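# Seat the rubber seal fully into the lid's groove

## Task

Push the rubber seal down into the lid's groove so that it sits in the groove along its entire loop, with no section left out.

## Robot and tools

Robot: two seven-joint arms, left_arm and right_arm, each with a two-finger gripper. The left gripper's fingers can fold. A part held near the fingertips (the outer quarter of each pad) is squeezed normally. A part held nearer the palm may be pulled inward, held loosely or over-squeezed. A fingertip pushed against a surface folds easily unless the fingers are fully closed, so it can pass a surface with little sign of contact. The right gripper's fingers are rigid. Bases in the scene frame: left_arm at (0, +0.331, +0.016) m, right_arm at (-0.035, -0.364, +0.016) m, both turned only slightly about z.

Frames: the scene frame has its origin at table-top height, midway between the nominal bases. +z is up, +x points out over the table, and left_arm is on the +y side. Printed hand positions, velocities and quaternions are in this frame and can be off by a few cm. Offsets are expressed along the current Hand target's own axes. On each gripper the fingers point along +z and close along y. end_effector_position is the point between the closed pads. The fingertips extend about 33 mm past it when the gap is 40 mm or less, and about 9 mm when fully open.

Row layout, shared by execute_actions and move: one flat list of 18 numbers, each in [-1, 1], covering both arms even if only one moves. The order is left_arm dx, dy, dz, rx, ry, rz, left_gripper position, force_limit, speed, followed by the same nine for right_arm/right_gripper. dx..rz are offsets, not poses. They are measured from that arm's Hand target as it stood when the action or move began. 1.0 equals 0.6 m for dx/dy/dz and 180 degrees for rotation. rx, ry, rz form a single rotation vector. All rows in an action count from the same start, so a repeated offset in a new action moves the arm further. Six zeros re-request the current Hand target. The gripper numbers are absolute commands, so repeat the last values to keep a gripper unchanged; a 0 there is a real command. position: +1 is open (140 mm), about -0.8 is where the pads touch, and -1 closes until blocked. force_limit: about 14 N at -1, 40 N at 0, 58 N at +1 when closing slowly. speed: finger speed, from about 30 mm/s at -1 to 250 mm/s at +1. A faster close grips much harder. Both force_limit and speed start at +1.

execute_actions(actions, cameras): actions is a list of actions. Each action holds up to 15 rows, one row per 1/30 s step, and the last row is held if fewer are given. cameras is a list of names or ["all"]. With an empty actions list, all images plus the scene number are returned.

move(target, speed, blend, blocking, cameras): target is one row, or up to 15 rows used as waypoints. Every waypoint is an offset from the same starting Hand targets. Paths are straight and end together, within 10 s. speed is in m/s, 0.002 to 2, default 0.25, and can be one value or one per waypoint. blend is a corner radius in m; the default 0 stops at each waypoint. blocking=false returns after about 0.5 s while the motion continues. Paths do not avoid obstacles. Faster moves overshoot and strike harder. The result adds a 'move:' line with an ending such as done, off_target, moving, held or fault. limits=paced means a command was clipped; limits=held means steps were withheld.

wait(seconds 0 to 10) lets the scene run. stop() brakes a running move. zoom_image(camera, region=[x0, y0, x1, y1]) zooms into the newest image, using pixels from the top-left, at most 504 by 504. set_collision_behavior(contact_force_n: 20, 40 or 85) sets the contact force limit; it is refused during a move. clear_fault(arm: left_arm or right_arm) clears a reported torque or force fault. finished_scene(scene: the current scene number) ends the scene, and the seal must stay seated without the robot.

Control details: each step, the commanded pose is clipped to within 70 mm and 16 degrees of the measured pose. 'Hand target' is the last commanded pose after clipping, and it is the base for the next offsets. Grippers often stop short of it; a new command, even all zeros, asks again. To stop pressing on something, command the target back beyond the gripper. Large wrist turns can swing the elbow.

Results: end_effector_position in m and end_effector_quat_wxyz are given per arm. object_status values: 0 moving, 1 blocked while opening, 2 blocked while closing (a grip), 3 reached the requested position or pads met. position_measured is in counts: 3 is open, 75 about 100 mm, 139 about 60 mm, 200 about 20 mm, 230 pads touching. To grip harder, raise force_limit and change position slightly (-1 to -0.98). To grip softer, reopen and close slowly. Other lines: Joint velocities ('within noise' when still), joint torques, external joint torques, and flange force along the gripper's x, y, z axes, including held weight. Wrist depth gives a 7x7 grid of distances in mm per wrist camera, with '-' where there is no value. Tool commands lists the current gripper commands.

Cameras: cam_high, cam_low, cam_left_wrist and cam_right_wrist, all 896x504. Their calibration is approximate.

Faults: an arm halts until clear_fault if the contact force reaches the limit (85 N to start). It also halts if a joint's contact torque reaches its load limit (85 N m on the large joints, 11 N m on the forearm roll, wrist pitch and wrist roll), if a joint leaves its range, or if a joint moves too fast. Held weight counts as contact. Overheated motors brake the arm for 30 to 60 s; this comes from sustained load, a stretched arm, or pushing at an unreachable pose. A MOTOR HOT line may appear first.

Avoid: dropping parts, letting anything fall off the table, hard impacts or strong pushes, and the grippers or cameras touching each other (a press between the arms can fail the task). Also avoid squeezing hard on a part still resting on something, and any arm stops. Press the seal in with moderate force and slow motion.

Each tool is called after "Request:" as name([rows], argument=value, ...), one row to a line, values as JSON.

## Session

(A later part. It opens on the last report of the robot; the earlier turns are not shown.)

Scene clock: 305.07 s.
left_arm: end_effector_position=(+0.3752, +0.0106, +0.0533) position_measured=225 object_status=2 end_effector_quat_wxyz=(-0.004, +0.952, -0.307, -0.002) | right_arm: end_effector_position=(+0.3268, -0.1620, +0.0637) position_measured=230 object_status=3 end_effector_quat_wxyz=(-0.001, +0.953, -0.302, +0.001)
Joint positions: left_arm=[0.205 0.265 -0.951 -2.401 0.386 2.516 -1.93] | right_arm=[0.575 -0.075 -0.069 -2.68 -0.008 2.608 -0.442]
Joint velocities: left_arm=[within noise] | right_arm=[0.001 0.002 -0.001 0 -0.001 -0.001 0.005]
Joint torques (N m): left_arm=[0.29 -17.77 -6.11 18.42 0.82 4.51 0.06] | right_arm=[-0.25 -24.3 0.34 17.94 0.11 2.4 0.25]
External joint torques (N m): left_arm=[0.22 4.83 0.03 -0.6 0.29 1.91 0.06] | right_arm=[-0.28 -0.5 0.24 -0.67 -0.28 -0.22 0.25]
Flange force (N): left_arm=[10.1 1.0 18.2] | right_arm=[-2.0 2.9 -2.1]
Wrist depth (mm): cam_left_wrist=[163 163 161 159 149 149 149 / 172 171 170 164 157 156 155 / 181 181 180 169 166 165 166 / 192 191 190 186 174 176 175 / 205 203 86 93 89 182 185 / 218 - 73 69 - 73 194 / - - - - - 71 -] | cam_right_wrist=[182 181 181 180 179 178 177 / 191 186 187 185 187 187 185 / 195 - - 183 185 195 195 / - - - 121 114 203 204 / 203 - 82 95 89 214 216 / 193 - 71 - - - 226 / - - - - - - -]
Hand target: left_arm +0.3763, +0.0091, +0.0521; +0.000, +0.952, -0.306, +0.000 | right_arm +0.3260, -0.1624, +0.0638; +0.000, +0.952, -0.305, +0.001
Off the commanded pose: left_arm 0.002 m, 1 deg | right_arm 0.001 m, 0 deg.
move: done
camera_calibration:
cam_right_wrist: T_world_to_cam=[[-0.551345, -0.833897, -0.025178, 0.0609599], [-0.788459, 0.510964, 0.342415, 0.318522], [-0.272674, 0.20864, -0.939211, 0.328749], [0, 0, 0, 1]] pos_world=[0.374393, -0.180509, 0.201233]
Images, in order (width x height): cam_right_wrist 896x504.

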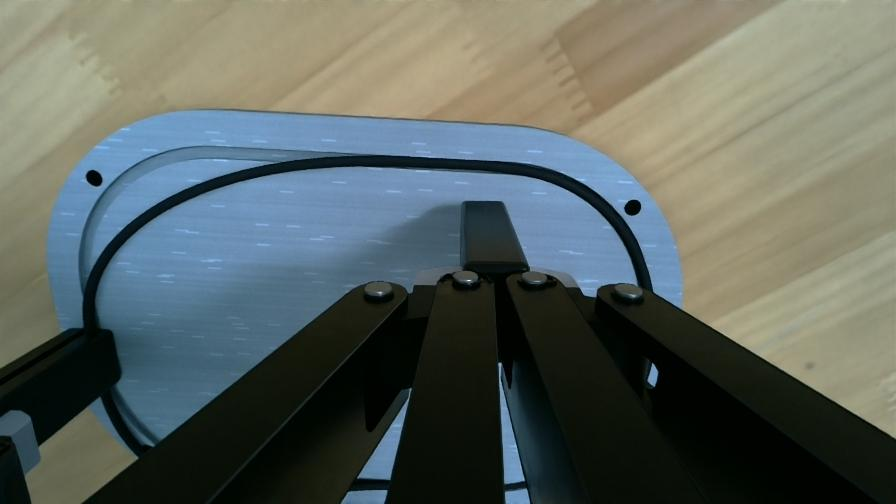

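Request:
move([
  [0,0,0,0,0,0,-1,-1,-1,0.0282,0.0427,0.0213,0,0,0,-1,-1,-1],
  [0,0,0,0,0,0,-1,-1,-1,0.0282,0.0427,0.041,0,0,0,-1,-1,-1],
  [0,0,0,0,0,0,-1,-1,-1,0.0282,0.0427,0.0213,0,0,0,-1,-1,-1],
  [0,0,0,0,0,0,-1,-1,-1,0.0175,0.0686,0.0213,0,0,0,-1,-1,-1],
  [0,0,0,0,0,0,-1,-1,-1,0.0175,0.0686,0.041,0,0,0,-1,-1,-1],
  [0,0,0,0,0,0,-1,-1,-1,0.0175,0.0686,0.0213,0,0,0,-1,-1,-1],
  [0,0,0,0,0,0,-1,-1,-1,0.0003,0.0908,0.0213,0,0,0,-1,-1,-1],
  [0,0,0,0,0,0,-1,-1,-1,0.0003,0.0908,0.041,0,0,0,-1,-1,-1],
  [0,0,0,0,0,0,-1,-1,-1,0.0003,0.0908,0.0213,0,0,0,-1,-1,-1],
  [0,0,0,0,0,0,-1,-1,-1,0.0003,0.07,0,0,0,0,-1,-1,-1],
], speed=0.06, blend=[0.003,0,0.003,0.003,0,0.003,0.003,0,0.003,0], cameras=["cam_right_wrist"])

Request:
zoom_image(camera="cam_right_wrist", region=[340, 80, 700, 300])

Scene clock: 321.17 s.
left_arm: end_effector_position=(+0.3752, +0.0106, +0.0533) position_measured=225 object_status=2 end_effector_quat_wxyz=(-0.004, +0.952, -0.307, -0.002) | right_arm: end_effector_position=(+0.3020, -0.1970, +0.0633) position_measured=230 object_status=3 end_effector_quat_wxyz=(+0.000, +0.954, -0.301, +0.001)
Joint positions: left_arm=[0.205 0.265 -0.951 -2.401 0.386 2.516 -1.93] | right_arm=[0.546 -0.177 -0.093 -2.8 -0.036 2.625 -0.474]
Joint velocities: left_arm=[within noise] | right_arm=[0 0 0 -0.001 0 -0.005 0.004]
Joint torques (N m): left_arm=[0.27 -17.82 -6.11 18.45 0.84 4.51 0.01] | right_arm=[-0.25 -20.02 0.51 18.47 0.44 2.37 0.24]
External joint torques (N m): left_arm=[0.22 4.86 0.06 -0.63 0.32 1.9 0.01] | right_arm=[-0.14 -0.15 0.4 0.18 0.05 -0.24 0.24]
Flange force (N): left_arm=[10.3 1.1 18.7] | right_arm=[-0.9 -0.5 -1.5]
Wrist depth (mm): cam_left_wrist=[163 163 161 159 149 149 149 / 172 171 170 166 157 156 156 / 181 181 180 168 166 165 164 / 192 192 191 185 174 175 175 / 204 203 86 93 89 181 185 / 218 - 73 69 - 73 194 / - - - - - 71 -] | cam_right_wrist=[182 180 180 179 178 178 177 / 186 186 187 186 187 186 185 / - 189 - 183 196 195 194 / - - 194 120 202 206 204 / - - 82 - 89 212 215 / - - 71 - - - 225 / - - - - - - -]
Hand target: left_arm +0.3763, +0.0091, +0.0521; +0.000, +0.952, -0.306, +0.000 | right_arm +0.3018, -0.1967, +0.0638; +0.000, +0.952, -0.305, +0.001
Off the commanded pose: left_arm 0.002 m, 1 deg | right_arm 0.001 m, 1 deg.
move: done
camera_calibration:
cam_right_wrist: T_world_to_cam=[[-0.548019, -0.836142, -0.0232735, 0.0164798], [-0.7907, 0.508757, 0.340529, 0.317372], [-0.27289, 0.205019, -0.939946, 0.328331], [0, 0, 0, 1]] pos_world=[0.349575, -0.215, 0.200922]
Images, in order (width x height): cam_right_wrist 896x504.

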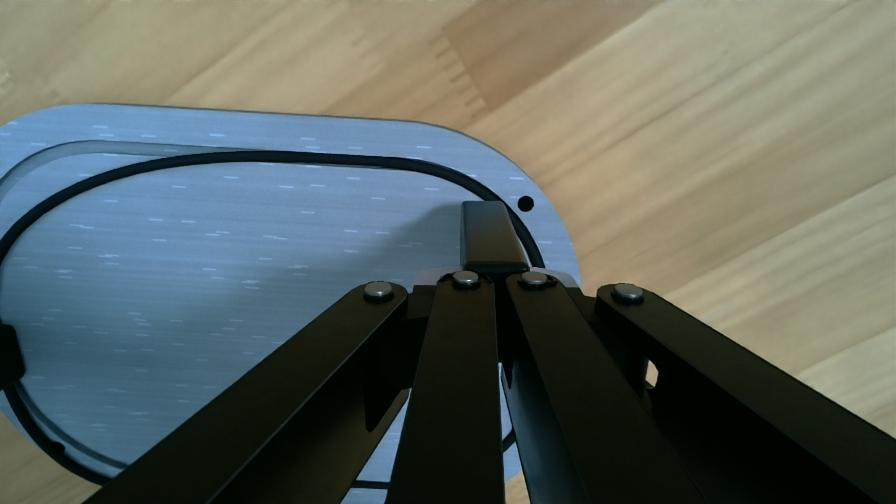

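Scaled by 1.400.

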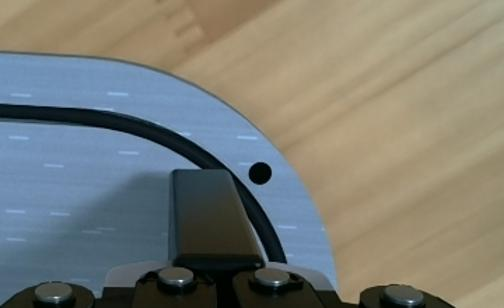

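Request:
move([
  [0,0,0,0,0,0,-1,-1,-1,-0.0223,0.038,0.0213,0,0,0,-1,-1,-1],
  [0,0,0,0,0,0,-1,-1,-1,-0.0223,0.038,0.041,0,0,0,-1,-1,-1],
  [0,0,0,0,0,0,-1,-1,-1,-0.0223,0.038,0.0213,0,0,0,-1,-1,-1],
  [0,0,0,0,0,0,-1,-1,-1,-0.0483,0.0487,0.0213,0,0,0,-1,-1,-1],
  [0,0,0,0,0,0,-1,-1,-1,-0.0483,0.0487,0.041,0,0,0,-1,-1,-1],
  [0,0,0,0,0,0,-1,-1,-1,-0.0483,0.0487,0.0213,0,0,0,-1,-1,-1],
  [0,0,0,0,0,0,-1,-1,-1,-0.0483,0.0187,0,0,0,0,-1,-1,-1],
], speed=0.06, blend=[0.003,0,0.003,0.003,0,0.003,0], cameras=["cam_right_wrist","cam_high"])

Request:
zoom_image(camera="cam_right_wrist", region=[340, 40, 640, 260])

Request:
zoom_image(camera="cam_high", region=[380, 200, 520, 310])

Scene clock: 330.93 s.
left_arm: end_effector_position=(+0.3752, +0.0106, +0.0533) position_measured=225 object_status=2 end_effector_quat_wxyz=(-0.004, +0.952, -0.307, -0.002) | right_arm: end_effector_position=(+0.2725, -0.1894, +0.0639) position_measured=230 object_status=3 end_effector_quat_wxyz=(+0.000, +0.954, -0.300, +0.002)
Joint positions: left_arm=[0.205 0.265 -0.951 -2.401 0.386 2.516 -1.93] | right_arm=[0.553 -0.246 -0.042 -2.87 -0.026 2.629 -0.426]
Joint velocities: left_arm=[within noise] | right_arm=[0 -0.001 0 0.001 0.001 -0.004 0.005]
Joint torques (N m): left_arm=[0.29 -17.78 -6.12 18.39 0.83 4.51 0.09] | right_arm=[-0.24 -17.02 0.29 18.44 0.79 2.43 0.24]
External joint torques (N m): left_arm=[0.22 4.83 0.02 -0.61 0.31 1.92 0.09] | right_arm=[-0.28 0.53 0.26 0.1 0.42 -0.19 0.24]
Flange force (N): left_arm=[10.0 1.0 18.2] | right_arm=[0.0 -2.1 1.0]
Wrist depth (mm): cam_left_wrist=[163 163 162 159 149 149 149 / 172 171 170 164 157 157 156 / 181 181 180 169 166 165 165 / 192 192 191 185 174 176 174 / 204 204 86 93 89 181 185 / 218 - 73 69 - 73 194 / - - - - - 71 -] | cam_right_wrist=[177 174 177 180 179 178 178 / - 179 179 178 187 187 186 / 192 187 - - 194 196 194 / 200 - 190 125 204 205 204 / 207 - 82 93 89 212 216 / - - 71 - - - 225 / - - - - - - -]
Hand target: left_arm +0.3763, +0.0091, +0.0521; +0.000, +0.952, -0.306, +0.000 | right_arm +0.2717, -0.1890, +0.0638; +0.000, +0.952, -0.305, +0.001
Off the commanded pose: left_arm 0.002 m, 1 deg | right_arm 0.001 m, 1 deg.
move: done
camera_calibration:
cam_right_wrist: T_world_to_cam=[[-0.546467, -0.837127, -0.0243305, 0.00616161], [-0.792292, 0.507348, 0.338927, 0.290261], [-0.271381, 0.204489, -0.940498, 0.318819], [0, 0, 0, 1]] pos_world=[0.31986, -0.2073, 0.201621]
Images, in order (width x height): cam_high 896x504, cam_right_wrist 896x504.

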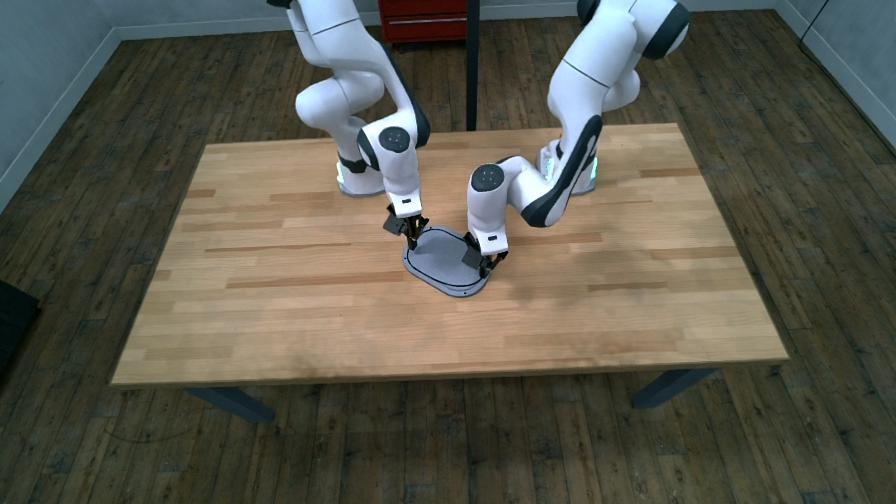

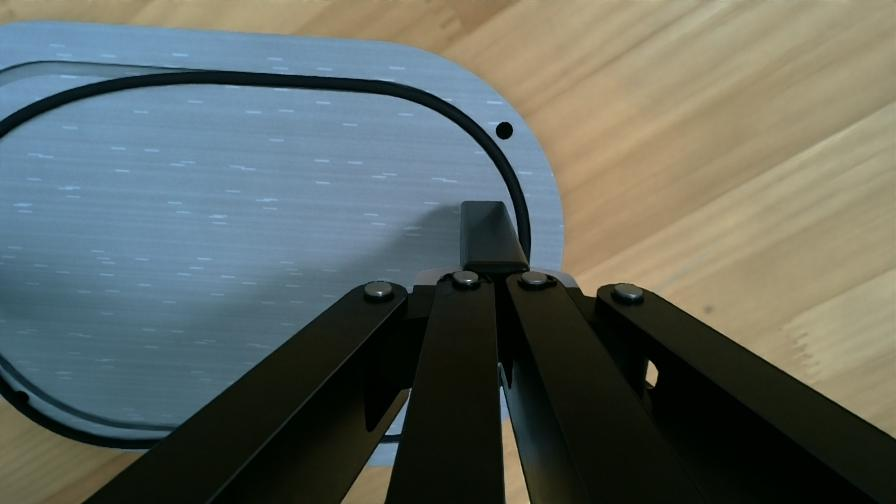

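Scaled by 1.680.

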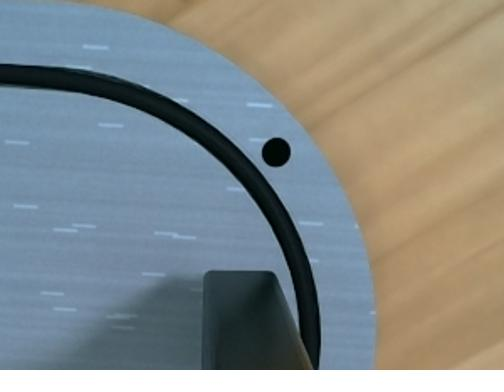

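Scaled by 3.600.

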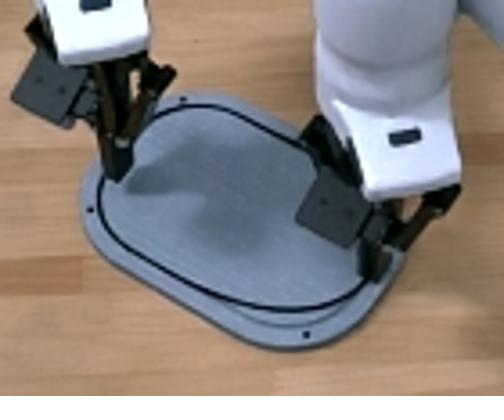

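Request:
move([
  [0,0,0,0,0,0,-1,-1,-1,-0.028,0.0335,0.0213,0,0,0,-1,-1,-1],
  [0,0,0,0,0,0,-1,-1,-1,-0.028,0.0335,0.041,0,0,0,-1,-1,-1],
  [0,0,0,0,0,0,-1,-1,-1,-0.028,0.0335,0.0213,0,0,0,-1,-1,-1],
  [0,0,0,0,0,0,-1,-1,-1,-0.0472,0.0335,0.0213,0,0,0,-1,-1,-1],
  [0,0,0,0,0,0,-1,-1,-1,-0.0472,0.0335,0.041,0,0,0,-1,-1,-1],
  [0,0,0,0,0,0,-1,-1,-1,-0.0472,0.0335,0.0213,0,0,0,-1,-1,-1],
  [0,0,0,0,0,0,-1,-1,-1,-0.0672,0.01,-0.02,0,0,0,-1,-1,-1],
], speed=0.06, blend=[0.003,0,0.003,0.003,0,0.003,0], cameras=["cam_right_wrist","cam_high"])

Request:
zoom_image(camera="cam_right_wrist", region=[0, 0, 500, 500])

Scene clock: 342.47 s.
left_arm: end_effector_position=(+0.3752, +0.0106, +0.0533) position_measured=225 object_status=2 end_effector_quat_wxyz=(-0.004, +0.952, -0.307, -0.002) | right_arm: end_effector_position=(+0.2356, -0.1709, +0.0751) position_measured=230 object_status=3 end_effector_quat_wxyz=(+0.000, +0.954, -0.299, +0.002)
Joint positions: left_arm=[0.205 0.265 -0.951 -2.401 0.386 2.516 -1.93] | right_arm=[0.591 -0.35 0.034 -2.927 0.017 2.578 -0.353]
Joint velocities: left_arm=[within noise] | right_arm=[0 -0.001 -0.001 0 0 -0.005 0.006]
Joint torques (N m): left_arm=[0.28 -17.8 -6.11 18.42 0.82 4.5 0.01] | right_arm=[-0.31 -14.8 -0.3 19.13 0.82 2.36 0.28]
External joint torques (N m): left_arm=[0.39 4.86 0.2 -0.55 0.3 1.91 0.01] | right_arm=[-0.3 -0.28 0.23 0.01 0.41 -0.26 0.28]
Flange force (N): left_arm=[10.4 0.8 18.6] | right_arm=[-1.3 0.6 -2.0]
Wrist depth (mm): cam_left_wrist=[163 163 161 159 149 149 148 / 172 171 170 166 157 157 156 / 181 181 180 169 166 165 164 / 192 192 190 185 174 176 174 / 205 204 86 93 89 182 185 / 219 - 73 69 - 73 194 / - - - - - 71 -] | cam_right_wrist=[- 180 177 - 189 188 188 / - 189 - - 197 197 196 / - 198 - 198 205 207 206 / - 208 209 120 216 217 217 / - - 82 95 89 226 228 / 248 - 71 - - - 238 / - - - - - - -]
Hand target: left_arm +0.3763, +0.0091, +0.0521; +0.000, +0.952, -0.306, +0.000 | right_arm +0.2354, -0.1705, +0.0757; +0.000, +0.952, -0.305, +0.001
Off the commanded pose: left_arm 0.002 m, 1 deg | right_arm 0.001 m, 1 deg.
move: done
camera_calibration:
cam_right_wrist: T_world_to_cam=[[-0.545463, -0.837834, -0.0224581, 0.00121948], [-0.792295, 0.506705, 0.339879, 0.247613], [-0.273383, 0.203185, -0.940201, 0.31573], [0, 0, 0, 1]] pos_world=[0.283163, -0.188596, 0.212718]
Images, in order (width x height): cam_high 896x504, cam_right_wrist 896x504.

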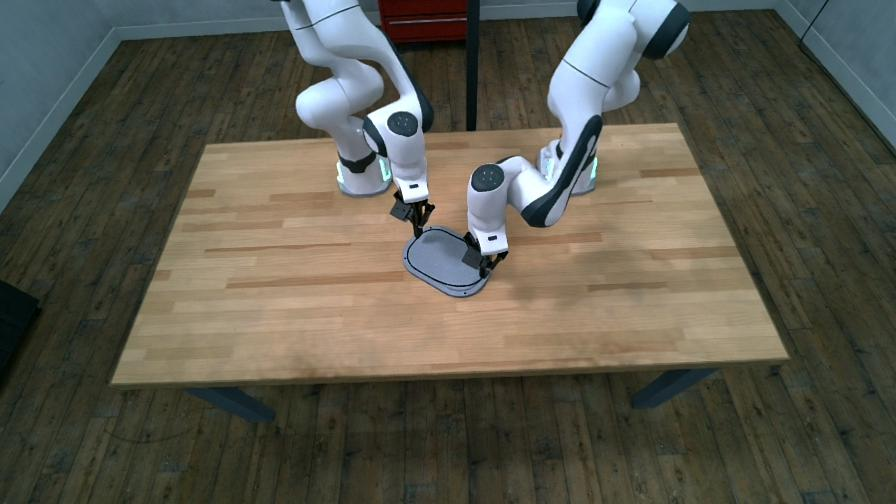

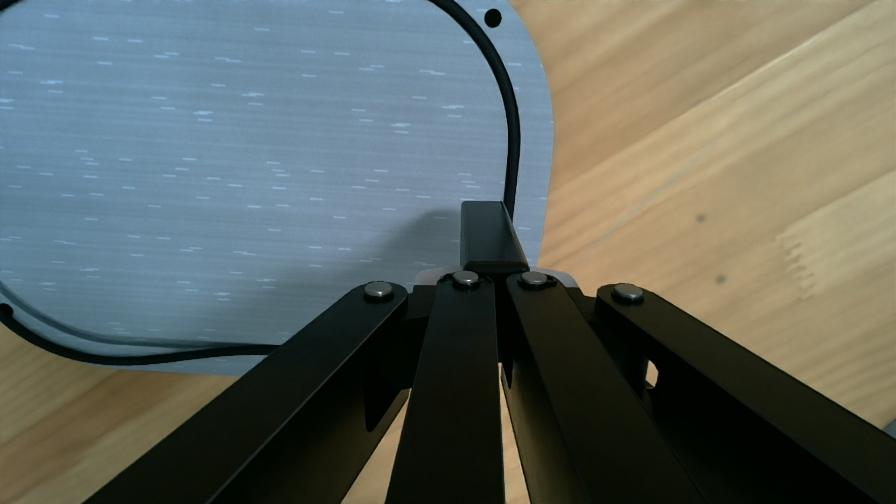

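Scaled by 1.008.

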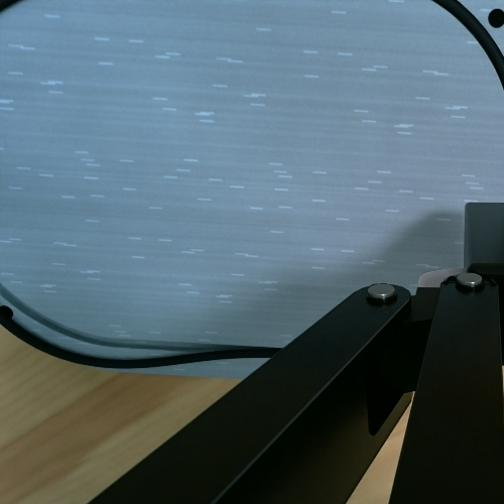

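Request:
move([
  [0,0,0,0,0,0,-1,-1,-1,0,0,-0.06,0,0,0.45,-1,-1,-1],
  [0,0,0,0,0,0,-1,-1,-1,0,0,-0.06,0,0,0.9,-1,-1,-1],
], speed=0.5)

Request:
move(target=[0,0,0,0,0,0,-1,-1,-1,0,0,0,0,0,0.1,-1,-1,-1], speed=0.3, cameras=["all"])

Scene clock: 357.33 s.
left_arm: end_effector_position=(+0.3752, +0.0106, +0.0533) position_measured=225 object_status=2 end_effector_quat_wxyz=(-0.004, +0.952, -0.307, -0.002) | right_arm: end_effector_position=(+0.2354, -0.1713, +0.1116) position_measured=230 object_status=3 end_effector_quat_wxyz=(+0.001, +0.146, +0.989, -0.001)
Joint positions: left_arm=[0.205 0.265 -0.951 -2.401 0.386 2.516 -1.93] | right_arm=[-0.35 -0.849 1.086 -2.831 0.889 2.123 1.84]
Joint velocities: left_arm=[within noise] | right_arm=[0.001 -0.001 0.001 0 -0.001 -0.001 0.004]
Joint torques (N m): left_arm=[0.3 -17.81 -6.14 18.43 0.84 4.5 0.04] | right_arm=[-0.74 3.87 -14.7 16.35 1.11 2.21 0.32]
External joint torques (N m): left_arm=[0.3 4.87 0.08 -0.63 0.32 1.89 0.04] | right_arm=[-0.69 0.08 -0.25 -0.09 0.39 -0.24 0.32]
Flange force (N): left_arm=[10.1 0.9 18.4] | right_arm=[-1.2 0.7 0.0]
Wrist depth (mm): cam_left_wrist=[163 162 162 159 149 149 148 / 172 171 170 164 157 157 156 / 182 181 180 169 166 166 165 / 193 192 190 185 174 175 174 / 204 204 86 93 89 181 186 / 218 - 73 69 - 73 194 / - - - - - 71 -] | cam_right_wrist=[226 224 222 220 215 215 214 / 239 236 233 231 215 - 223 / 251 249 246 241 - - 226 / 266 262 260 139 - 246 - / 282 277 83 95 89 83 - / 297 - 71 - - - 268 / - - - - - - -]
Hand target: left_arm +0.3763, +0.0091, +0.0521; +0.000, +0.952, -0.306, +0.000 | right_arm +0.2353, -0.1705, +0.1117; +0.001, +0.152, +0.988, +0.000
Off the commanded pose: left_arm 0.002 m, 1 deg | right_arm 0.001 m, 1 deg.
move: done; limits=paced

Scene clock: 359.23 s.
left_arm: end_effector_position=(+0.3752, +0.0106, +0.0533) position_measured=225 object_status=2 end_effector_quat_wxyz=(-0.004, +0.952, -0.307, -0.002) | right_arm: end_effector_position=(+0.2354, -0.1714, +0.1117) position_measured=230 object_status=3 end_effector_quat_wxyz=(+0.001, +0.299, +0.954, -0.001)
Joint positions: left_arm=[0.205 0.265 -0.951 -2.401 0.386 2.516 -1.93] | right_arm=[-0.413 -0.941 1.144 -2.82 0.967 2.043 2.097]
Joint velocities: left_arm=[within noise] | right_arm=[0 -0.002 -0.002 0 0.001 -0.001 0.007]
Joint torques (N m): left_arm=[0.29 -17.81 -6.13 18.39 0.82 4.49 0.03] | right_arm=[-0.67 6.23 -16.49 15.12 1.14 2.19 0.21]
External joint torques (N m): left_arm=[0.25 4.84 0.03 -0.56 0.3 1.91 0.03] | right_arm=[-0.7 0.11 -0.4 -0.07 0.37 -0.26 0.21]
Flange force (N): left_arm=[10.2 1.0 18.2] | right_arm=[-1.3 0.8 -0.4]
Wrist depth (mm): cam_left_wrist=[163 162 162 159 149 149 149 / 172 171 170 166 158 157 156 / 182 181 180 168 166 165 164 / 192 191 191 185 174 175 175 / 205 203 86 93 89 181 185 / 219 - 73 69 - 73 194 / - - - - - 71 -] | cam_right_wrist=[225 223 222 219 205 206 - / 237 235 233 229 - - - / 250 247 246 238 231 227 - / 265 262 259 139 239 - - / 281 277 83 94 89 - - / 297 - 71 - - - 277 / - - - - - - -]
Hand target: left_arm +0.3763, +0.0091, +0.0521; +0.000, +0.952, -0.306, +0.000 | right_arm +0.2353, -0.1705, +0.1117; +0.001, +0.305, +0.952, +0.000
Off the commanded pose: left_arm 0.002 m, 1 deg | right_arm 0.001 m, 1 deg.
move: done
camera_calibration:
cam_left_wrist: T_world_to_cam=[[-0.581472, -0.813386, -0.0171586, 0.240652], [-0.765003, 0.539463, 0.351782, 0.266868], [-0.276878, 0.217678, -0.935925, 0.299432], [0, 0, 0, 1]] pos_world=[0.426994, -0.013402, 0.190495]
cam_right_wrist: T_world_to_cam=[[0.545845, 0.837544, -0.023941, 0.0320397], [0.790541, -0.505323, 0.345968, -0.311439], [0.277666, -0.207772, -0.937941, 0.149821], [0, 0, 0, 1]] pos_world=[0.187116, -0.153083, 0.249038]

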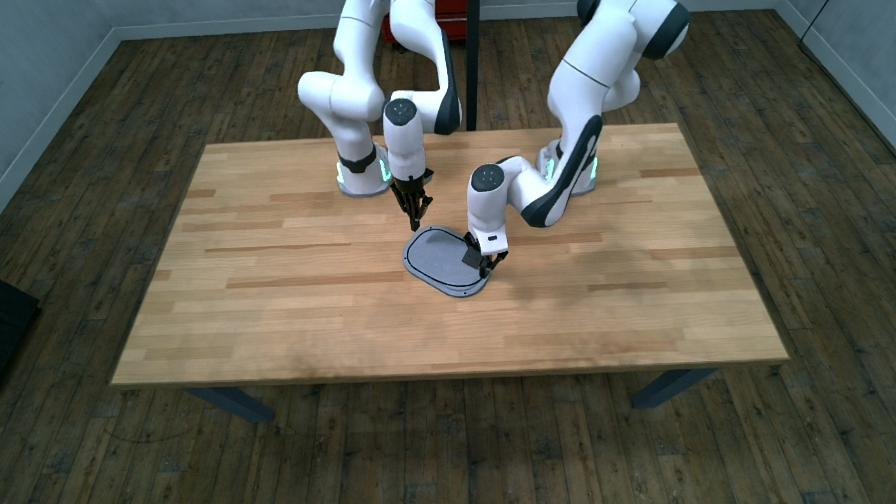

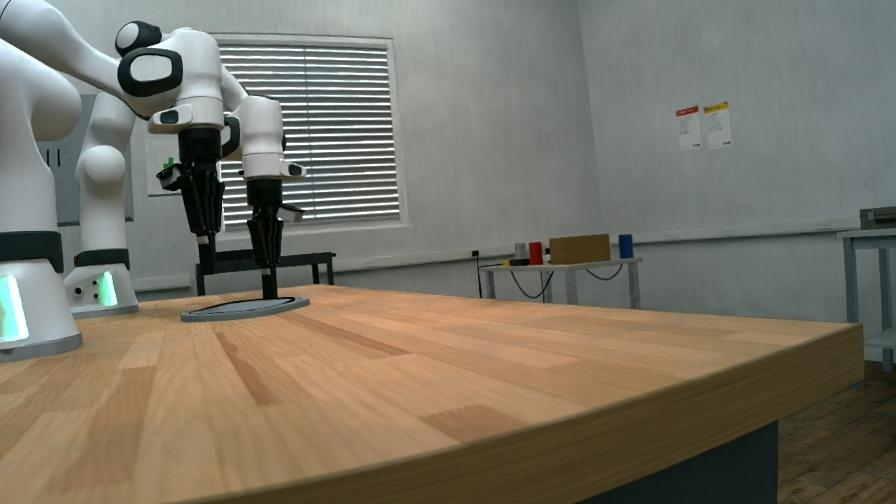

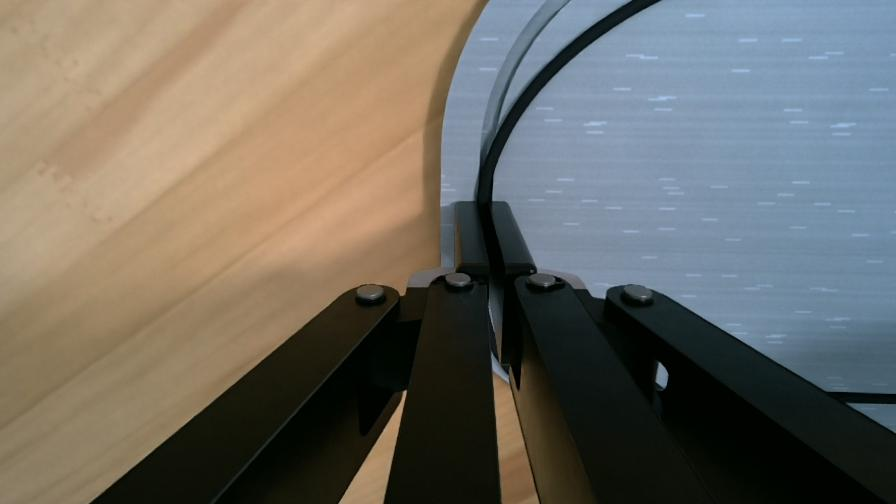

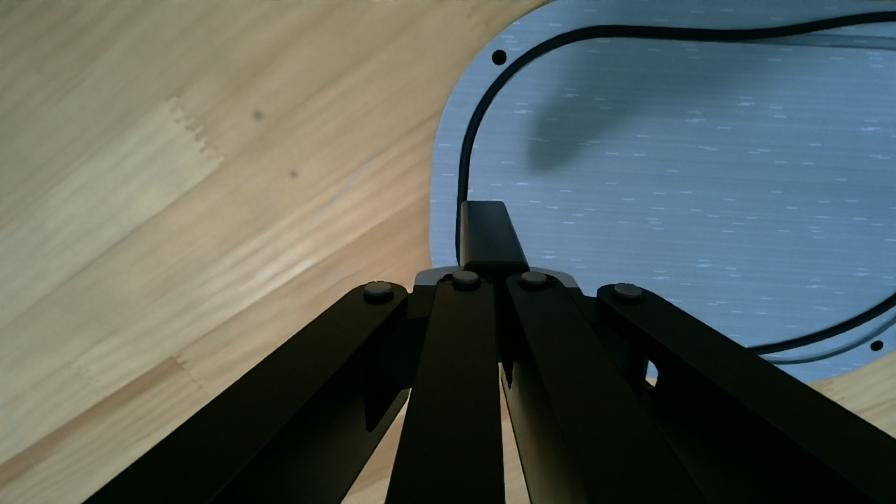

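Request:
move([
  [0,0,0,0,0,0,-1,-1,-1,0.019,-0.0233,0.1012,0,0,0,-1,-1,-1],
  [0,0,0,0,0,0,-1,-1,-1,0.019,-0.0233,0.1203,0,0,0,-1,-1,-1],
  [0,0,0,0,0,0,-1,-1,-1,0.019,-0.0233,0.1012,0,0,0,-1,-1,-1],
  [0,0,0,0,0,0,-1,-1,-1,0.0468,-0.0197,0.1012,0,0,0,-1,-1,-1],
  [0,0,0,0,0,0,-1,-1,-1,0.0468,-0.0197,0.1203,0,0,0,-1,-1,-1],
  [0,0,0,0,0,0,-1,-1,-1,0.0468,-0.0197,0.1012,0,0,0,-1,-1,-1],
  [0,0,0,0,0,0,-1,-1,-1,0.0728,-0.009,0.1012,0,0,0,-1,-1,-1],
  [0,0,0,0,0,0,-1,-1,-1,0.0728,-0.009,0.1203,0,0,0,-1,-1,-1],
  [0,0,0,0,0,0,-1,-1,-1,0.0728,-0.009,0.1012,0,0,0,-1,-1,-1],
], speed=0.07, blend=[0.003,0,0.003,0.003,0,0.003,0.003,0,0], cameras=["cam_right_wrist"])

Scene clock: 372.17 s.
left_arm: end_effector_position=(+0.3752, +0.0106, +0.0533) position_measured=225 object_status=2 end_effector_quat_wxyz=(-0.004, +0.952, -0.307, -0.002) | right_arm: end_effector_position=(+0.2117, -0.1764, +0.0458) position_measured=230 object_status=3 end_effector_quat_wxyz=(-0.008, +0.310, +0.951, -0.006)
Joint positions: left_arm=[0.205 0.265 -0.951 -2.401 0.386 2.516 -1.93] | right_arm=[-0.451 -0.852 1.364 -2.887 1.154 2.195 2.071]
Joint torques (N m): left_arm=[0.29 -17.79 -6.08 18.44 0.83 4.52 0.03] | right_arm=[-0.62 8.22 -13.97 11.48 1.7 2.95 -0.04]
External joint torques (N m): left_arm=[0.26 4.88 0.1 -0.57 0.31 1.93 0.03] | right_arm=[-0.56 1.26 1.08 -0.18 1.01 0.55 -0.04]
External joint torques when the fault began: right_arm=[-2.5 5.78 8.53 -3.11 3.56 2.58 -0.27]
Flange force (N): left_arm=[10.5 1.1 18.7] | right_arm=[-4.0 5.1 14.3]
Flange force when the fault began (N): right_arm=[-18.6 25.2 78.7]
Wrist depth (mm): cam_left_wrist=[164 162 162 159 149 149 148 / 172 171 170 164 158 157 156 / 182 181 180 171 166 165 165 / 192 191 190 185 174 175 175 / 205 203 86 93 89 86 185 / 218 - 73 69 - 73 194 / - - - - - 71 -] | cam_right_wrist=[168 166 164 162 158 152 - / 176 174 172 169 156 154 - / 186 185 181 178 - - - / 197 194 191 139 - - - / 208 204 83 94 89 - - / 220 - 71 - - - 183 / - - - - - - -]
Hand target: left_arm +0.3763, +0.0091, +0.0521; +0.000, +0.952, -0.306, +0.000 | right_arm +0.2117, -0.1764, +0.0458; -0.008, +0.310, +0.951, -0.006 (not the last commanded pose)
Tool commands: left_gripper/position=-1.0 left_gripper/force_limit=-1.0 left_gripper/speed=-1.0 right_gripper/position=-1.0 right_gripper/force_limit=-1.0 right_gripper/speed=-1.0
Off the commanded pose: left_arm 0.002 m, 1 deg | right_arm 0.031 m, 1 deg.
FORCE FAULT: contact force on the right arm reached its limit, and that arm stopped. The contact can be on any part of that arm, not only on its tool. That arm's remaining commands of this call were not run. That arm is still stopped at the end of this call. While its stop runs, that arm takes no new command, but execute_actions still moves its gripper.
CLEAR FAULT: the right arm stays stopped (Reflex) until you call clear_fault(arm="right_arm").
move: fault (right_arm); path passed 2 of 9 targets
camera_calibration:
cam_right_wrist: T_world_to_cam=[[0.564726, 0.82436, -0.0389149, 0.0419195], [0.785321, -0.522291, 0.332389, -0.273738], [0.253684, -0.21827, -0.942339, 0.0969165], [0, 0, 0, 1]] pos_world=[0.166713, -0.156374, 0.183947]
Images, in order (width x height): cam_right_wrist 896x504.

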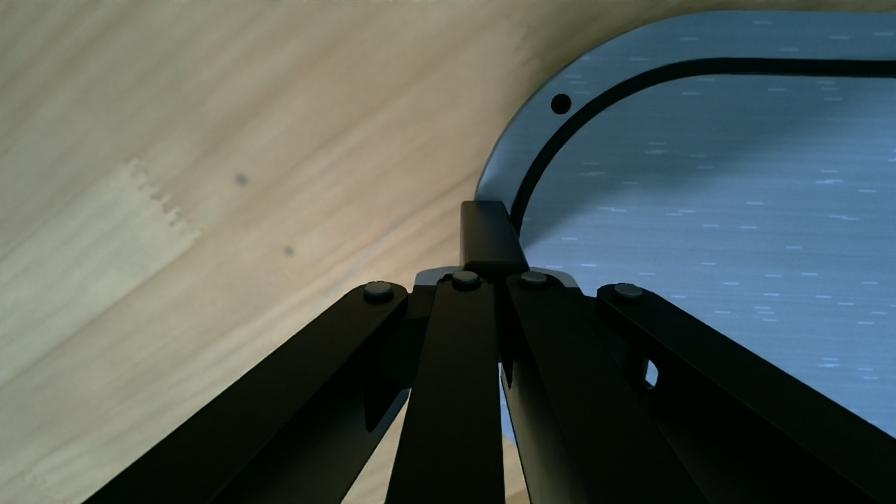

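Request:
clear_fault(arm="right_arm")

Request:
move(target=[0,0,0,0,0,0,-1,-1,-1,0,0,-0.04,0,0,0,-1,-1,-1], speed=0.05, cameras=["cam_right_wrist"])

Scene clock: 376.13 s.
left_arm: end_effector_position=(+0.3752, +0.0106, +0.0533) position_measured=225 object_status=2 end_effector_quat_wxyz=(-0.004, +0.952, -0.307, -0.002) | right_arm: end_effector_position=(+0.2117, -0.1764, +0.0458) position_measured=230 object_status=3 end_effector_quat_wxyz=(-0.008, +0.310, +0.951, -0.006)
Joint positions: left_arm=[0.205 0.265 -0.951 -2.401 0.386 2.516 -1.93] | right_arm=[-0.451 -0.852 1.364 -2.887 1.154 2.195 2.071]
Joint torques (N m): left_arm=[0.3 -17.77 -6.07 18.43 0.84 4.51 0.04] | right_arm=[-0.61 8.2 -13.98 11.46 1.7 2.94 0]
External joint torques (N m): left_arm=[0.37 4.88 0.21 -0.62 0.31 1.9 0.04] | right_arm=[-0.6 1.25 1.05 -0.21 1.01 0.55 0]
Flange force (N): left_arm=[10.3 0.8 18.7] | right_arm=[-4.0 5.1 14.2]
Wrist depth (mm): cam_left_wrist=[163 163 161 159 149 149 148 / 172 171 170 166 157 156 156 / 181 181 180 169 166 165 165 / 192 191 191 185 174 175 174 / 204 204 86 93 89 181 185 / 218 - 73 69 - 73 194 / - - - - - 71 -] | cam_right_wrist=[168 166 164 162 158 149 - / 176 174 172 170 157 155 153 / 186 184 182 177 162 - - / 197 193 191 139 - 169 - / 208 204 83 95 89 - - / 220 - 71 - - - - / - - - - - - -]
Hand target: left_arm +0.3763, +0.0091, +0.0521; +0.000, +0.952, -0.306, +0.000 | right_arm +0.2117, -0.1764, +0.0458; -0.008, +0.310, +0.951, -0.006 (not the last commanded pose)
Tool commands: left_gripper/position=-1.0 left_gripper/force_limit=-1.0 left_gripper/speed=-1.0 right_gripper/position=-1.0 right_gripper/force_limit=-1.0 right_gripper/speed=-1.0
Off the commanded pose: left_arm 0.002 m, 1 deg | right_arm 0.031 m, 1 deg.
FORCE FAULT, CONTINUED: the right arm's stop, for the force fault that an earlier result reported, is over. The call counts as one of the actions that you can send in this scene. That arm's target is now where it stood when the stop ended, not its last command. That arm accepts commands again.
CLEAR FAULT: your call cleared the right arm's force fault. If the contact force or a joint's load stays at its limit, that arm stops again.

Scene clock: 377.33 s.
left_arm: end_effector_position=(+0.3752, +0.0106, +0.0533) position_measured=225 object_status=2 end_effector_quat_wxyz=(-0.004, +0.952, -0.307, -0.002) | right_arm: end_effector_position=(+0.2128, -0.1761, +0.0694) position_measured=230 object_status=3 end_effector_quat_wxyz=(-0.007, +0.308, +0.951, -0.005)
Joint positions: left_arm=[0.205 0.265 -0.951 -2.401 0.386 2.516 -1.93] | right_arm=[-0.4 -0.907 1.264 -2.885 1.087 2.12 2.092]
Joint velocities: left_arm=[within noise] | right_arm=[0 0 0.001 -0.001 0.001 -0.005 0.003]
Joint torques (N m): left_arm=[0.28 -17.83 -6.07 18.41 0.83 4.51 0.05] | right_arm=[-0.05 6.61 -16.42 12.81 0.44 2.11 0.29]
External joint torques (N m): left_arm=[0.31 4.92 0.2 -0.69 0.31 1.89 0.05] | right_arm=[-0.06 0.08 -1.04 -0.18 -0.28 -0.29 0.29]
Flange force (N): left_arm=[10.2 0.9 18.8] | right_arm=[0.9 -2.6 -5.8]
Wrist depth (mm): cam_left_wrist=[164 162 162 159 149 149 148 / 172 171 170 164 157 157 156 / 182 181 180 168 166 165 165 / 192 191 190 185 174 175 174 / 204 203 86 93 89 181 185 / 218 - 73 69 - 73 195 / - - - - - 71 -] | cam_right_wrist=[189 187 185 183 178 169 172 / 199 196 194 192 181 - - / 209 207 204 200 190 - 183 / 221 219 216 139 - - - / 235 230 83 94 89 - - / 247 - 71 - - - - / - - - - - - -]
Hand target: left_arm +0.3763, +0.0091, +0.0521; +0.000, +0.952, -0.306, +0.000 | right_arm +0.2121, -0.1762, +0.0698; -0.008, +0.310, +0.951, -0.006
Off the commanded pose: left_arm 0.002 m, 1 deg | right_arm 0.001 m, 0 deg.
move: done
camera_calibration:
cam_right_wrist: T_world_to_cam=[[0.560515, 0.827362, -0.0359915, 0.0432016], [0.787493, -0.519048, 0.332331, -0.282223], [0.256276, -0.214619, -0.942476, 0.11904], [0, 0, 0, 1]] pos_world=[0.167526, -0.156682, 0.207538]
Images, in order (width x height): cam_right_wrist 896x504.

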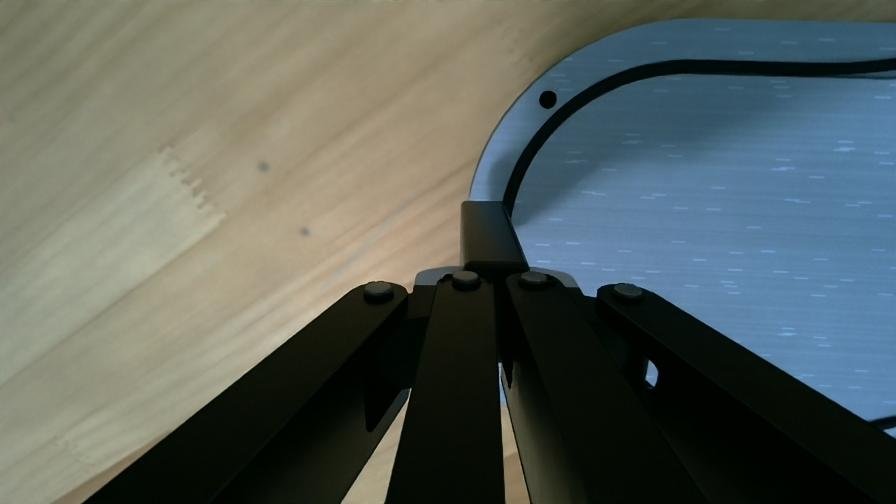

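Request:
move([
  [0,0,0,0,0,0,-1,-1,-1,-0.0127,0.0163,0.0313,0,0,0,-1,-1,-1],
  [0,0,0,0,0,0,-1,-1,-1,-0.0127,0.0163,0.0455,0,0,0,-1,-1,-1],
], speed=0.04, blend=[0.002,0], cameras=["cam_right_wrist"])

Scene clock: 393.57 s.
left_arm: end_effector_position=(+0.3752, +0.0106, +0.0533) position_measured=225 object_status=2 end_effector_quat_wxyz=(-0.004, +0.952, -0.307, -0.002) | right_arm: end_effector_position=(+0.2203, -0.1732, +0.0464) position_measured=230 object_status=3 end_effector_quat_wxyz=(-0.013, +0.315, +0.949, -0.010)
Joint positions: left_arm=[0.205 0.265 -0.951 -2.401 0.386 2.516 -1.93] | right_arm=[-0.512 -0.84 1.385 -2.851 1.137 2.186 2.072]
Joint torques (N m): left_arm=[0.29 -17.79 -6.11 18.46 0.84 4.5 0.02] | right_arm=[-0.96 8.91 -13.46 11.19 1.87 3.15 0.02]
External joint torques (N m): left_arm=[0.2 4.84 0.02 -0.57 0.32 1.91 0.03] | right_arm=[-0.98 1.48 2.03 -0.74 1.19 0.79 0.03]
External joint torques when the fault began: right_arm=[-2.71 4.39 9.31 -2.73 3.51 3.12 -0.09]
Flange force (N): left_arm=[10.4 1.2 18.5] | right_arm=[-5.8 7.3 20.6]
Flange force when the fault began (N): right_arm=[-18.7 27.2 78.0]
Wrist depth (mm): cam_left_wrist=[164 163 162 159 149 149 148 / 172 171 170 164 157 156 156 / 182 181 180 169 166 165 165 / 193 192 190 185 174 175 175 / 204 204 86 93 89 181 185 / 218 - 73 69 - 73 194 / - - - - - 71 -] | cam_right_wrist=[170 168 166 163 158 147 - / 179 177 173 170 156 153 152 / 188 186 183 178 - - 160 / 199 195 192 139 - - 168 / 210 206 83 94 89 - - / 222 - 71 - - - - / - - - - - - -]
Hand target: left_arm +0.3763, +0.0091, +0.0521; +0.000, +0.952, -0.306, +0.000 | right_arm +0.2203, -0.1732, +0.0464; -0.013, +0.315, +0.949, -0.010 (not the last commanded pose)
Tool commands: left_gripper/position=-1.0 left_gripper/force_limit=-1.0 left_gripper/speed=-1.0 right_gripper/position=-1.0 right_gripper/force_limit=-1.0 right_gripper/speed=-1.0
Off the commanded pose: left_arm 0.002 m, 1 deg | right_arm 0.005 m, 1 deg.
FORCE FAULT: contact force on the right arm reached its limit, and that arm stopped. The contact can be on any part of that arm, not only on its tool. That arm's remaining commands of this call were not run. That arm is still stopped at the end of this call. While its stop runs, that arm takes no new command, but execute_actions still moves its gripper.
CLEAR FAULT: the right arm stays stopped (Reflex) until you call clear_fault(arm="right_arm").
move: fault (right_arm)
camera_calibration:
cam_right_wrist: T_world_to_cam=[[0.571868, 0.818943, -0.0479461, 0.0323574], [0.784302, -0.528673, 0.324616, -0.279545], [0.240494, -0.223242, -0.94463, 0.0981938], [0, 0, 0, 1]] pos_world=[0.177128, -0.152366, 0.185053]
Images, in order (width x height): cam_right_wrist 896x504.

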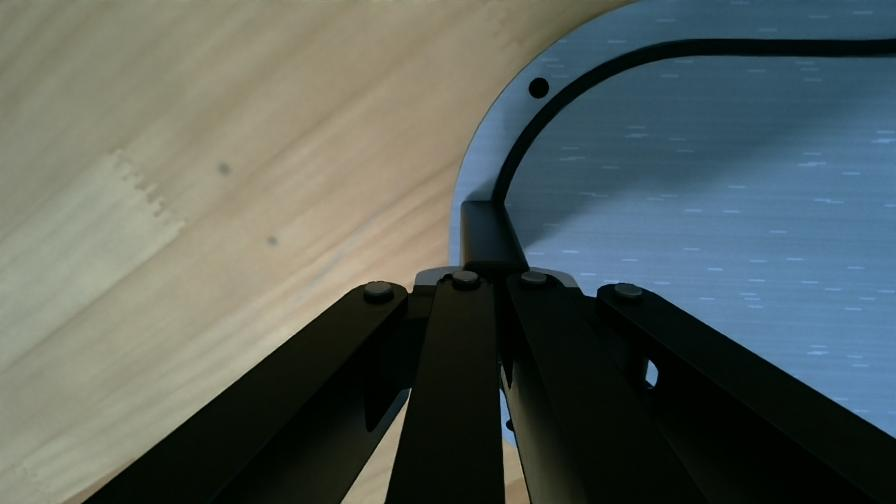

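Request:
clear_fault(arm="right_arm")

Request:
move([
  [0,0,0,0,0,0,-1,-1,-1,0,0,-0.08,0,0,0,-1,-1,-1],
  [0,0,0,0,0,0,-1,-1,-1,0,0,-0.11,0,0,-0.45,-1,-1,-1],
  [0,0,0,0,0,0,-1,-1,-1,0,0,-0.11,0,0,-0.9,-1,-1,-1],
], speed=[0.05,0.5,0.5], cameras=["cam_right_wrist"])

Scene clock: 399.10 s.
left_arm: end_effector_position=(+0.3752, +0.0106, +0.0533) position_measured=225 object_status=2 end_effector_quat_wxyz=(-0.004, +0.952, -0.307, -0.002) | right_arm: end_effector_position=(+0.2203, -0.1732, +0.0465) position_measured=230 object_status=3 end_effector_quat_wxyz=(-0.013, +0.315, +0.949, -0.010)
Joint positions: left_arm=[0.205 0.265 -0.951 -2.401 0.386 2.516 -1.93] | right_arm=[-0.512 -0.84 1.385 -2.851 1.137 2.186 2.072]
Joint torques (N m): left_arm=[0.3 -17.78 -6.1 18.44 0.83 4.51 0.04] | right_arm=[-0.97 8.95 -13.43 11.19 1.88 3.12 0.01]
External joint torques (N m): left_arm=[0.31 4.82 0.11 -0.57 0.31 1.92 0.04] | right_arm=[-0.96 1.5 2.04 -0.63 1.2 0.77 0.02]
Flange force (N): left_arm=[10.2 0.9 18.4] | right_arm=[-5.8 7.5 20.6]
Wrist depth (mm): cam_left_wrist=[163 163 161 159 149 149 148 / 172 171 170 166 157 156 156 / 182 181 180 168 166 165 164 / 192 192 191 185 173 175 175 / 204 203 86 93 89 182 185 / 218 - 73 69 - 73 194 / - - - - - 71 -] | cam_right_wrist=[170 168 166 163 158 146 - / 179 177 173 170 156 - 151 / 188 186 183 179 165 - 159 / 199 196 192 139 170 - 167 / 210 206 83 95 89 - 178 / 222 - 71 - - - - / - - - - - - -]
Hand target: left_arm +0.3763, +0.0091, +0.0521; +0.000, +0.952, -0.306, +0.000 | right_arm +0.2203, -0.1732, +0.0465; -0.013, +0.315, +0.949, -0.010 (not the last commanded pose)
Tool commands: left_gripper/position=-1.0 left_gripper/force_limit=-1.0 left_gripper/speed=-1.0 right_gripper/position=-1.0 right_gripper/force_limit=-1.0 right_gripper/speed=-1.0
Off the commanded pose: left_arm 0.002 m, 1 deg | right_arm 0.005 m, 1 deg.
FORCE FAULT, CONTINUED: the right arm's stop, for the force fault that an earlier result reported, is over. The call counts as one of the actions that you can send in this scene. That arm's target is now where it stood when the stop ended, not its last command. That arm accepts commands again.
CLEAR FAULT: your call cleared the right arm's force fault. If the contact force or a joint's load stays at its limit, that arm stops again.

Scene clock: 406.37 s.
left_arm: end_effector_position=(+0.3752, +0.0106, +0.0533) position_measured=225 object_status=2 end_effector_quat_wxyz=(-0.004, +0.952, -0.307, -0.002) | right_arm: end_effector_position=(+0.2220, -0.1724, +0.1129) position_measured=230 object_status=3 end_effector_quat_wxyz=(+0.011, +0.885, -0.465, -0.012)
Joint positions: left_arm=[0.205 0.265 -0.951 -2.401 0.386 2.516 -1.93] | right_arm=[0.522 -0.486 0.125 -2.899 0.102 2.383 -0.045]
Joint velocities: left_arm=[within noise] | right_arm=[0 0 0 -0.001 0 0.001 -0.006]
Joint torques (N m): left_arm=[0.25 -17.82 -6.11 18.45 0.83 4.51 0.07] | right_arm=[0.19 -10.73 -2.18 20.35 0.21 2.61 -0.33]
External joint torques (N m): left_arm=[0.31 4.82 0.15 -0.54 0.31 1.91 0.07] | right_arm=[0.23 0.96 -0.62 -0.68 -0.29 0.14 -0.33]
Flange force (N): left_arm=[10.3 0.8 18.4] | right_arm=[1.8 -1.8 3.7]
Wrist depth (mm): cam_left_wrist=[163 163 162 159 149 149 149 / 172 171 170 164 157 156 156 / 181 181 180 169 166 165 165 / 192 191 190 185 174 175 175 / 205 203 86 93 89 182 185 / 219 - 73 69 - 73 194 / - - - - - 71 -] | cam_right_wrist=[218 214 210 218 223 224 224 / 216 - 221 225 234 235 235 / 230 - - 236 246 247 248 / - - - 120 256 260 261 / - - 83 94 89 269 276 / 288 - 71 - - - 289 / - - - - - - -]
Hand target: left_arm +0.3763, +0.0091, +0.0521; +0.000, +0.952, -0.306, +0.000 | right_arm +0.2223, -0.1725, +0.1124; +0.011, +0.888, -0.459, -0.011
Off the commanded pose: left_arm 0.002 m, 1 deg | right_arm 0.001 m, 1 deg.
move: done; limits=paced
camera_calibration:
cam_right_wrist: T_world_to_cam=[[-0.805894, -0.591997, 0.00861206, 0.0901755], [-0.55128, 0.755612, 0.353754, 0.21258], [-0.215929, 0.280341, -0.935299, 0.347844], [0, 0, 0, 1]] pos_world=[0.264972, -0.204759, 0.24936]
Images, in order (width x height): cam_right_wrist 896x504.

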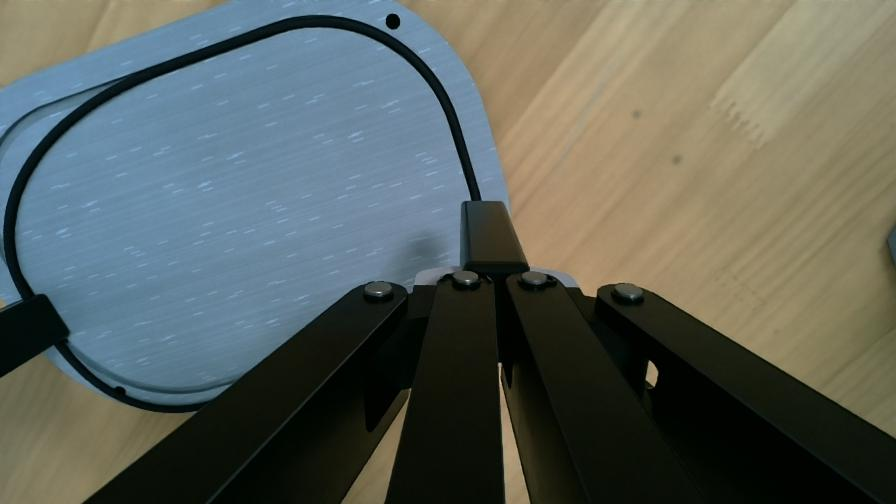

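Request:
move(target=[0,0,0,0,0,0,-1,-1,-1,0,0,0,0.0091,0.0051,-0.110,-1,-1,-1], speed=0.3)

Scene clock: 415.97 s.
left_arm: end_effector_position=(+0.3752, +0.0106, +0.0533) position_measured=225 object_status=2 end_effector_quat_wxyz=(-0.004, +0.952, -0.307, -0.002) | right_arm: end_effector_position=(+0.2215, -0.1729, +0.1120) position_measured=230 object_status=3 end_effector_quat_wxyz=(+0.001, +0.952, -0.306, -0.001)
Joint positions: left_arm=[0.205 0.265 -0.951 -2.401 0.386 2.516 -1.93] | right_arm=[0.646 -0.51 -0.009 -2.931 -0.007 2.417 -0.304]
Joint velocities: left_arm=[within noise] | right_arm=[-0.001 0 0 0 0.001 0 -0.006]
Joint torques (N m): left_arm=[0.3 -17.78 -6.11 18.42 0.84 4.5 0.04] | right_arm=[0.16 -11.29 -1.04 20.37 0.21 2.7 -0.29]
External joint torques (N m): left_arm=[0.29 4.87 0.1 -0.62 0.32 1.9 0.05] | right_arm=[0.14 -0.2 -0.71 -0.81 -0.29 0.11 -0.29]
Flange force (N): left_arm=[10.2 0.9 18.5] | right_arm=[0.9 3.5 0.7]
Wrist depth (mm): cam_left_wrist=[164 162 162 159 149 149 149 / 172 171 170 164 158 156 156 / 181 181 180 168 166 165 164 / 193 191 191 186 174 175 174 / 204 203 86 93 89 182 185 / 219 - 73 69 - 73 194 / - - - - - 71 -] | cam_right_wrist=[- - 214 212 222 221 220 / - - 216 - 232 232 231 / - 231 - - 244 243 242 / - - - 120 254 256 254 / 275 274 82 95 89 264 266 / 290 - 71 - - - 263 / - - - - - - -]
Hand target: left_arm +0.3763, +0.0091, +0.0521; +0.000, +0.952, -0.306, +0.000 | right_arm +0.2223, -0.1725, +0.1124; +0.000, +0.954, -0.300, +0.001
Off the commanded pose: left_arm 0.002 m, 1 deg | right_arm 0.001 m, 1 deg.
move: done

Request:
move([
  [0,0,0,0,0,0,-1,-1,-1,0.0157,0.0082,0.1023,0,0,0,-1,-1,-1],
  [0,0,0,0,0,0,-1,-1,-1,0.0157,0.0082,0.1207,0,0,0,-1,-1,-1],
  [0,0,0,0,0,0,-1,-1,-1,0.0157,0.0082,0.1023,0,0,0,-1,-1,-1],
  [0,0,0,0,0,0,-1,-1,-1,-0.0034,0.0079,0.1023,0,0,0,-1,-1,-1],
  [0,0,0,0,0,0,-1,-1,-1,-0.0034,0.0079,0.1207,0,0,0,-1,-1,-1],
], speed=[0.12,0.04,0.06,0.06,0.04], blend=[0.003,0,0.003,0.003,0], cameras=["cam_right_wrist"])

Scene clock: 428.27 s.
left_arm: end_effector_position=(+0.3752, +0.0106, +0.0533) position_measured=225 object_status=2 end_effector_quat_wxyz=(-0.004, +0.952, -0.307, -0.002) | right_arm: end_effector_position=(+0.2186, -0.1870, +0.0448) position_measured=230 object_status=3 end_effector_quat_wxyz=(+0.012, +0.952, -0.306, -0.009)
Joint positions: left_arm=[0.205 0.265 -0.951 -2.401 0.386 2.516 -1.93] | right_arm=[0.633 -0.29 -0.031 -2.979 -0.021 2.66 -0.324]
Joint torques (N m): left_arm=[0.27 -17.79 -6.07 18.45 0.84 4.5 0.03] | right_arm=[-0.23 -13.94 -0.27 16.89 0.39 2.48 0.01]
External joint torques (N m): left_arm=[0.24 4.81 0.09 -0.53 0.32 1.91 0.03] | right_arm=[-0.24 0.89 -0.19 -0.31 0.06 -0.05 0.01]
External joint torques when the fault began: right_arm=[-1.12 9.86 -0.94 -0.48 -0.24 5.52 -0.17]
Flange force (N): left_arm=[10.5 1.1 18.5] | right_arm=[1.3 -1.7 3.5]
Flange force when the fault began (N): right_arm=[14.7 -29.5 63.4]
Wrist depth (mm): cam_left_wrist=[163 163 161 159 149 149 149 / 172 171 170 166 157 157 156 / 181 181 180 168 165 165 165 / 193 191 191 185 174 175 175 / 204 203 86 93 89 181 185 / 218 - 73 69 - 73 194 / - - - - - 71 -] | cam_right_wrist=[- 151 - 152 162 162 163 / 156 157 - 162 170 170 171 / - - - 167 179 179 180 / 174 - - 120 186 188 190 / - - 83 95 89 195 200 / 195 - 71 - - - 210 / - - - - - - -]
Hand target: left_arm +0.3763, +0.0091, +0.0521; +0.000, +0.952, -0.306, +0.000 | right_arm +0.2186, -0.1870, +0.0448; +0.012, +0.952, -0.306, -0.009 (not the last commanded pose)
Tool commands: left_gripper/position=-1.0 left_gripper/force_limit=-1.0 left_gripper/speed=-1.0 right_gripper/position=-1.0 right_gripper/force_limit=-1.0 right_gripper/speed=-1.0
Off the commanded pose: left_arm 0.002 m, 1 deg | right_arm 0.013 m, 2 deg.
FORCE FAULT: contact force on the right arm reached its limit, and that arm stopped. The contact can be on any part of that arm, not only on its tool. That arm's remaining commands of this call were not run. That arm is still stopped at the end of this call. While its stop runs, that arm takes no new command, but execute_actions still moves its gripper.
CLEAR FAULT: the right arm stays stopped (Reflex) until you call clear_fault(arm="right_arm").
move: fault (right_arm); path passed 2 of 5 targets
camera_calibration:
cam_right_wrist: T_world_to_cam=[[-0.557981, -0.829835, 0.00562671, -0.0191866], [-0.775625, 0.523917, 0.352017, 0.25163], [-0.295064, 0.192055, -0.935977, 0.288292], [0, 0, 0, 1]] pos_world=[0.269529, -0.203123, 0.181365]
Images, in order (width x height): cam_right_wrist 896x504.

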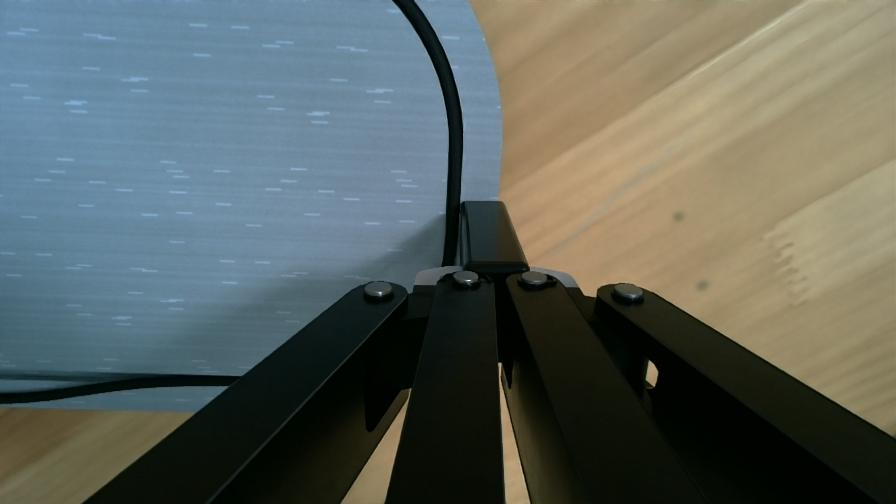

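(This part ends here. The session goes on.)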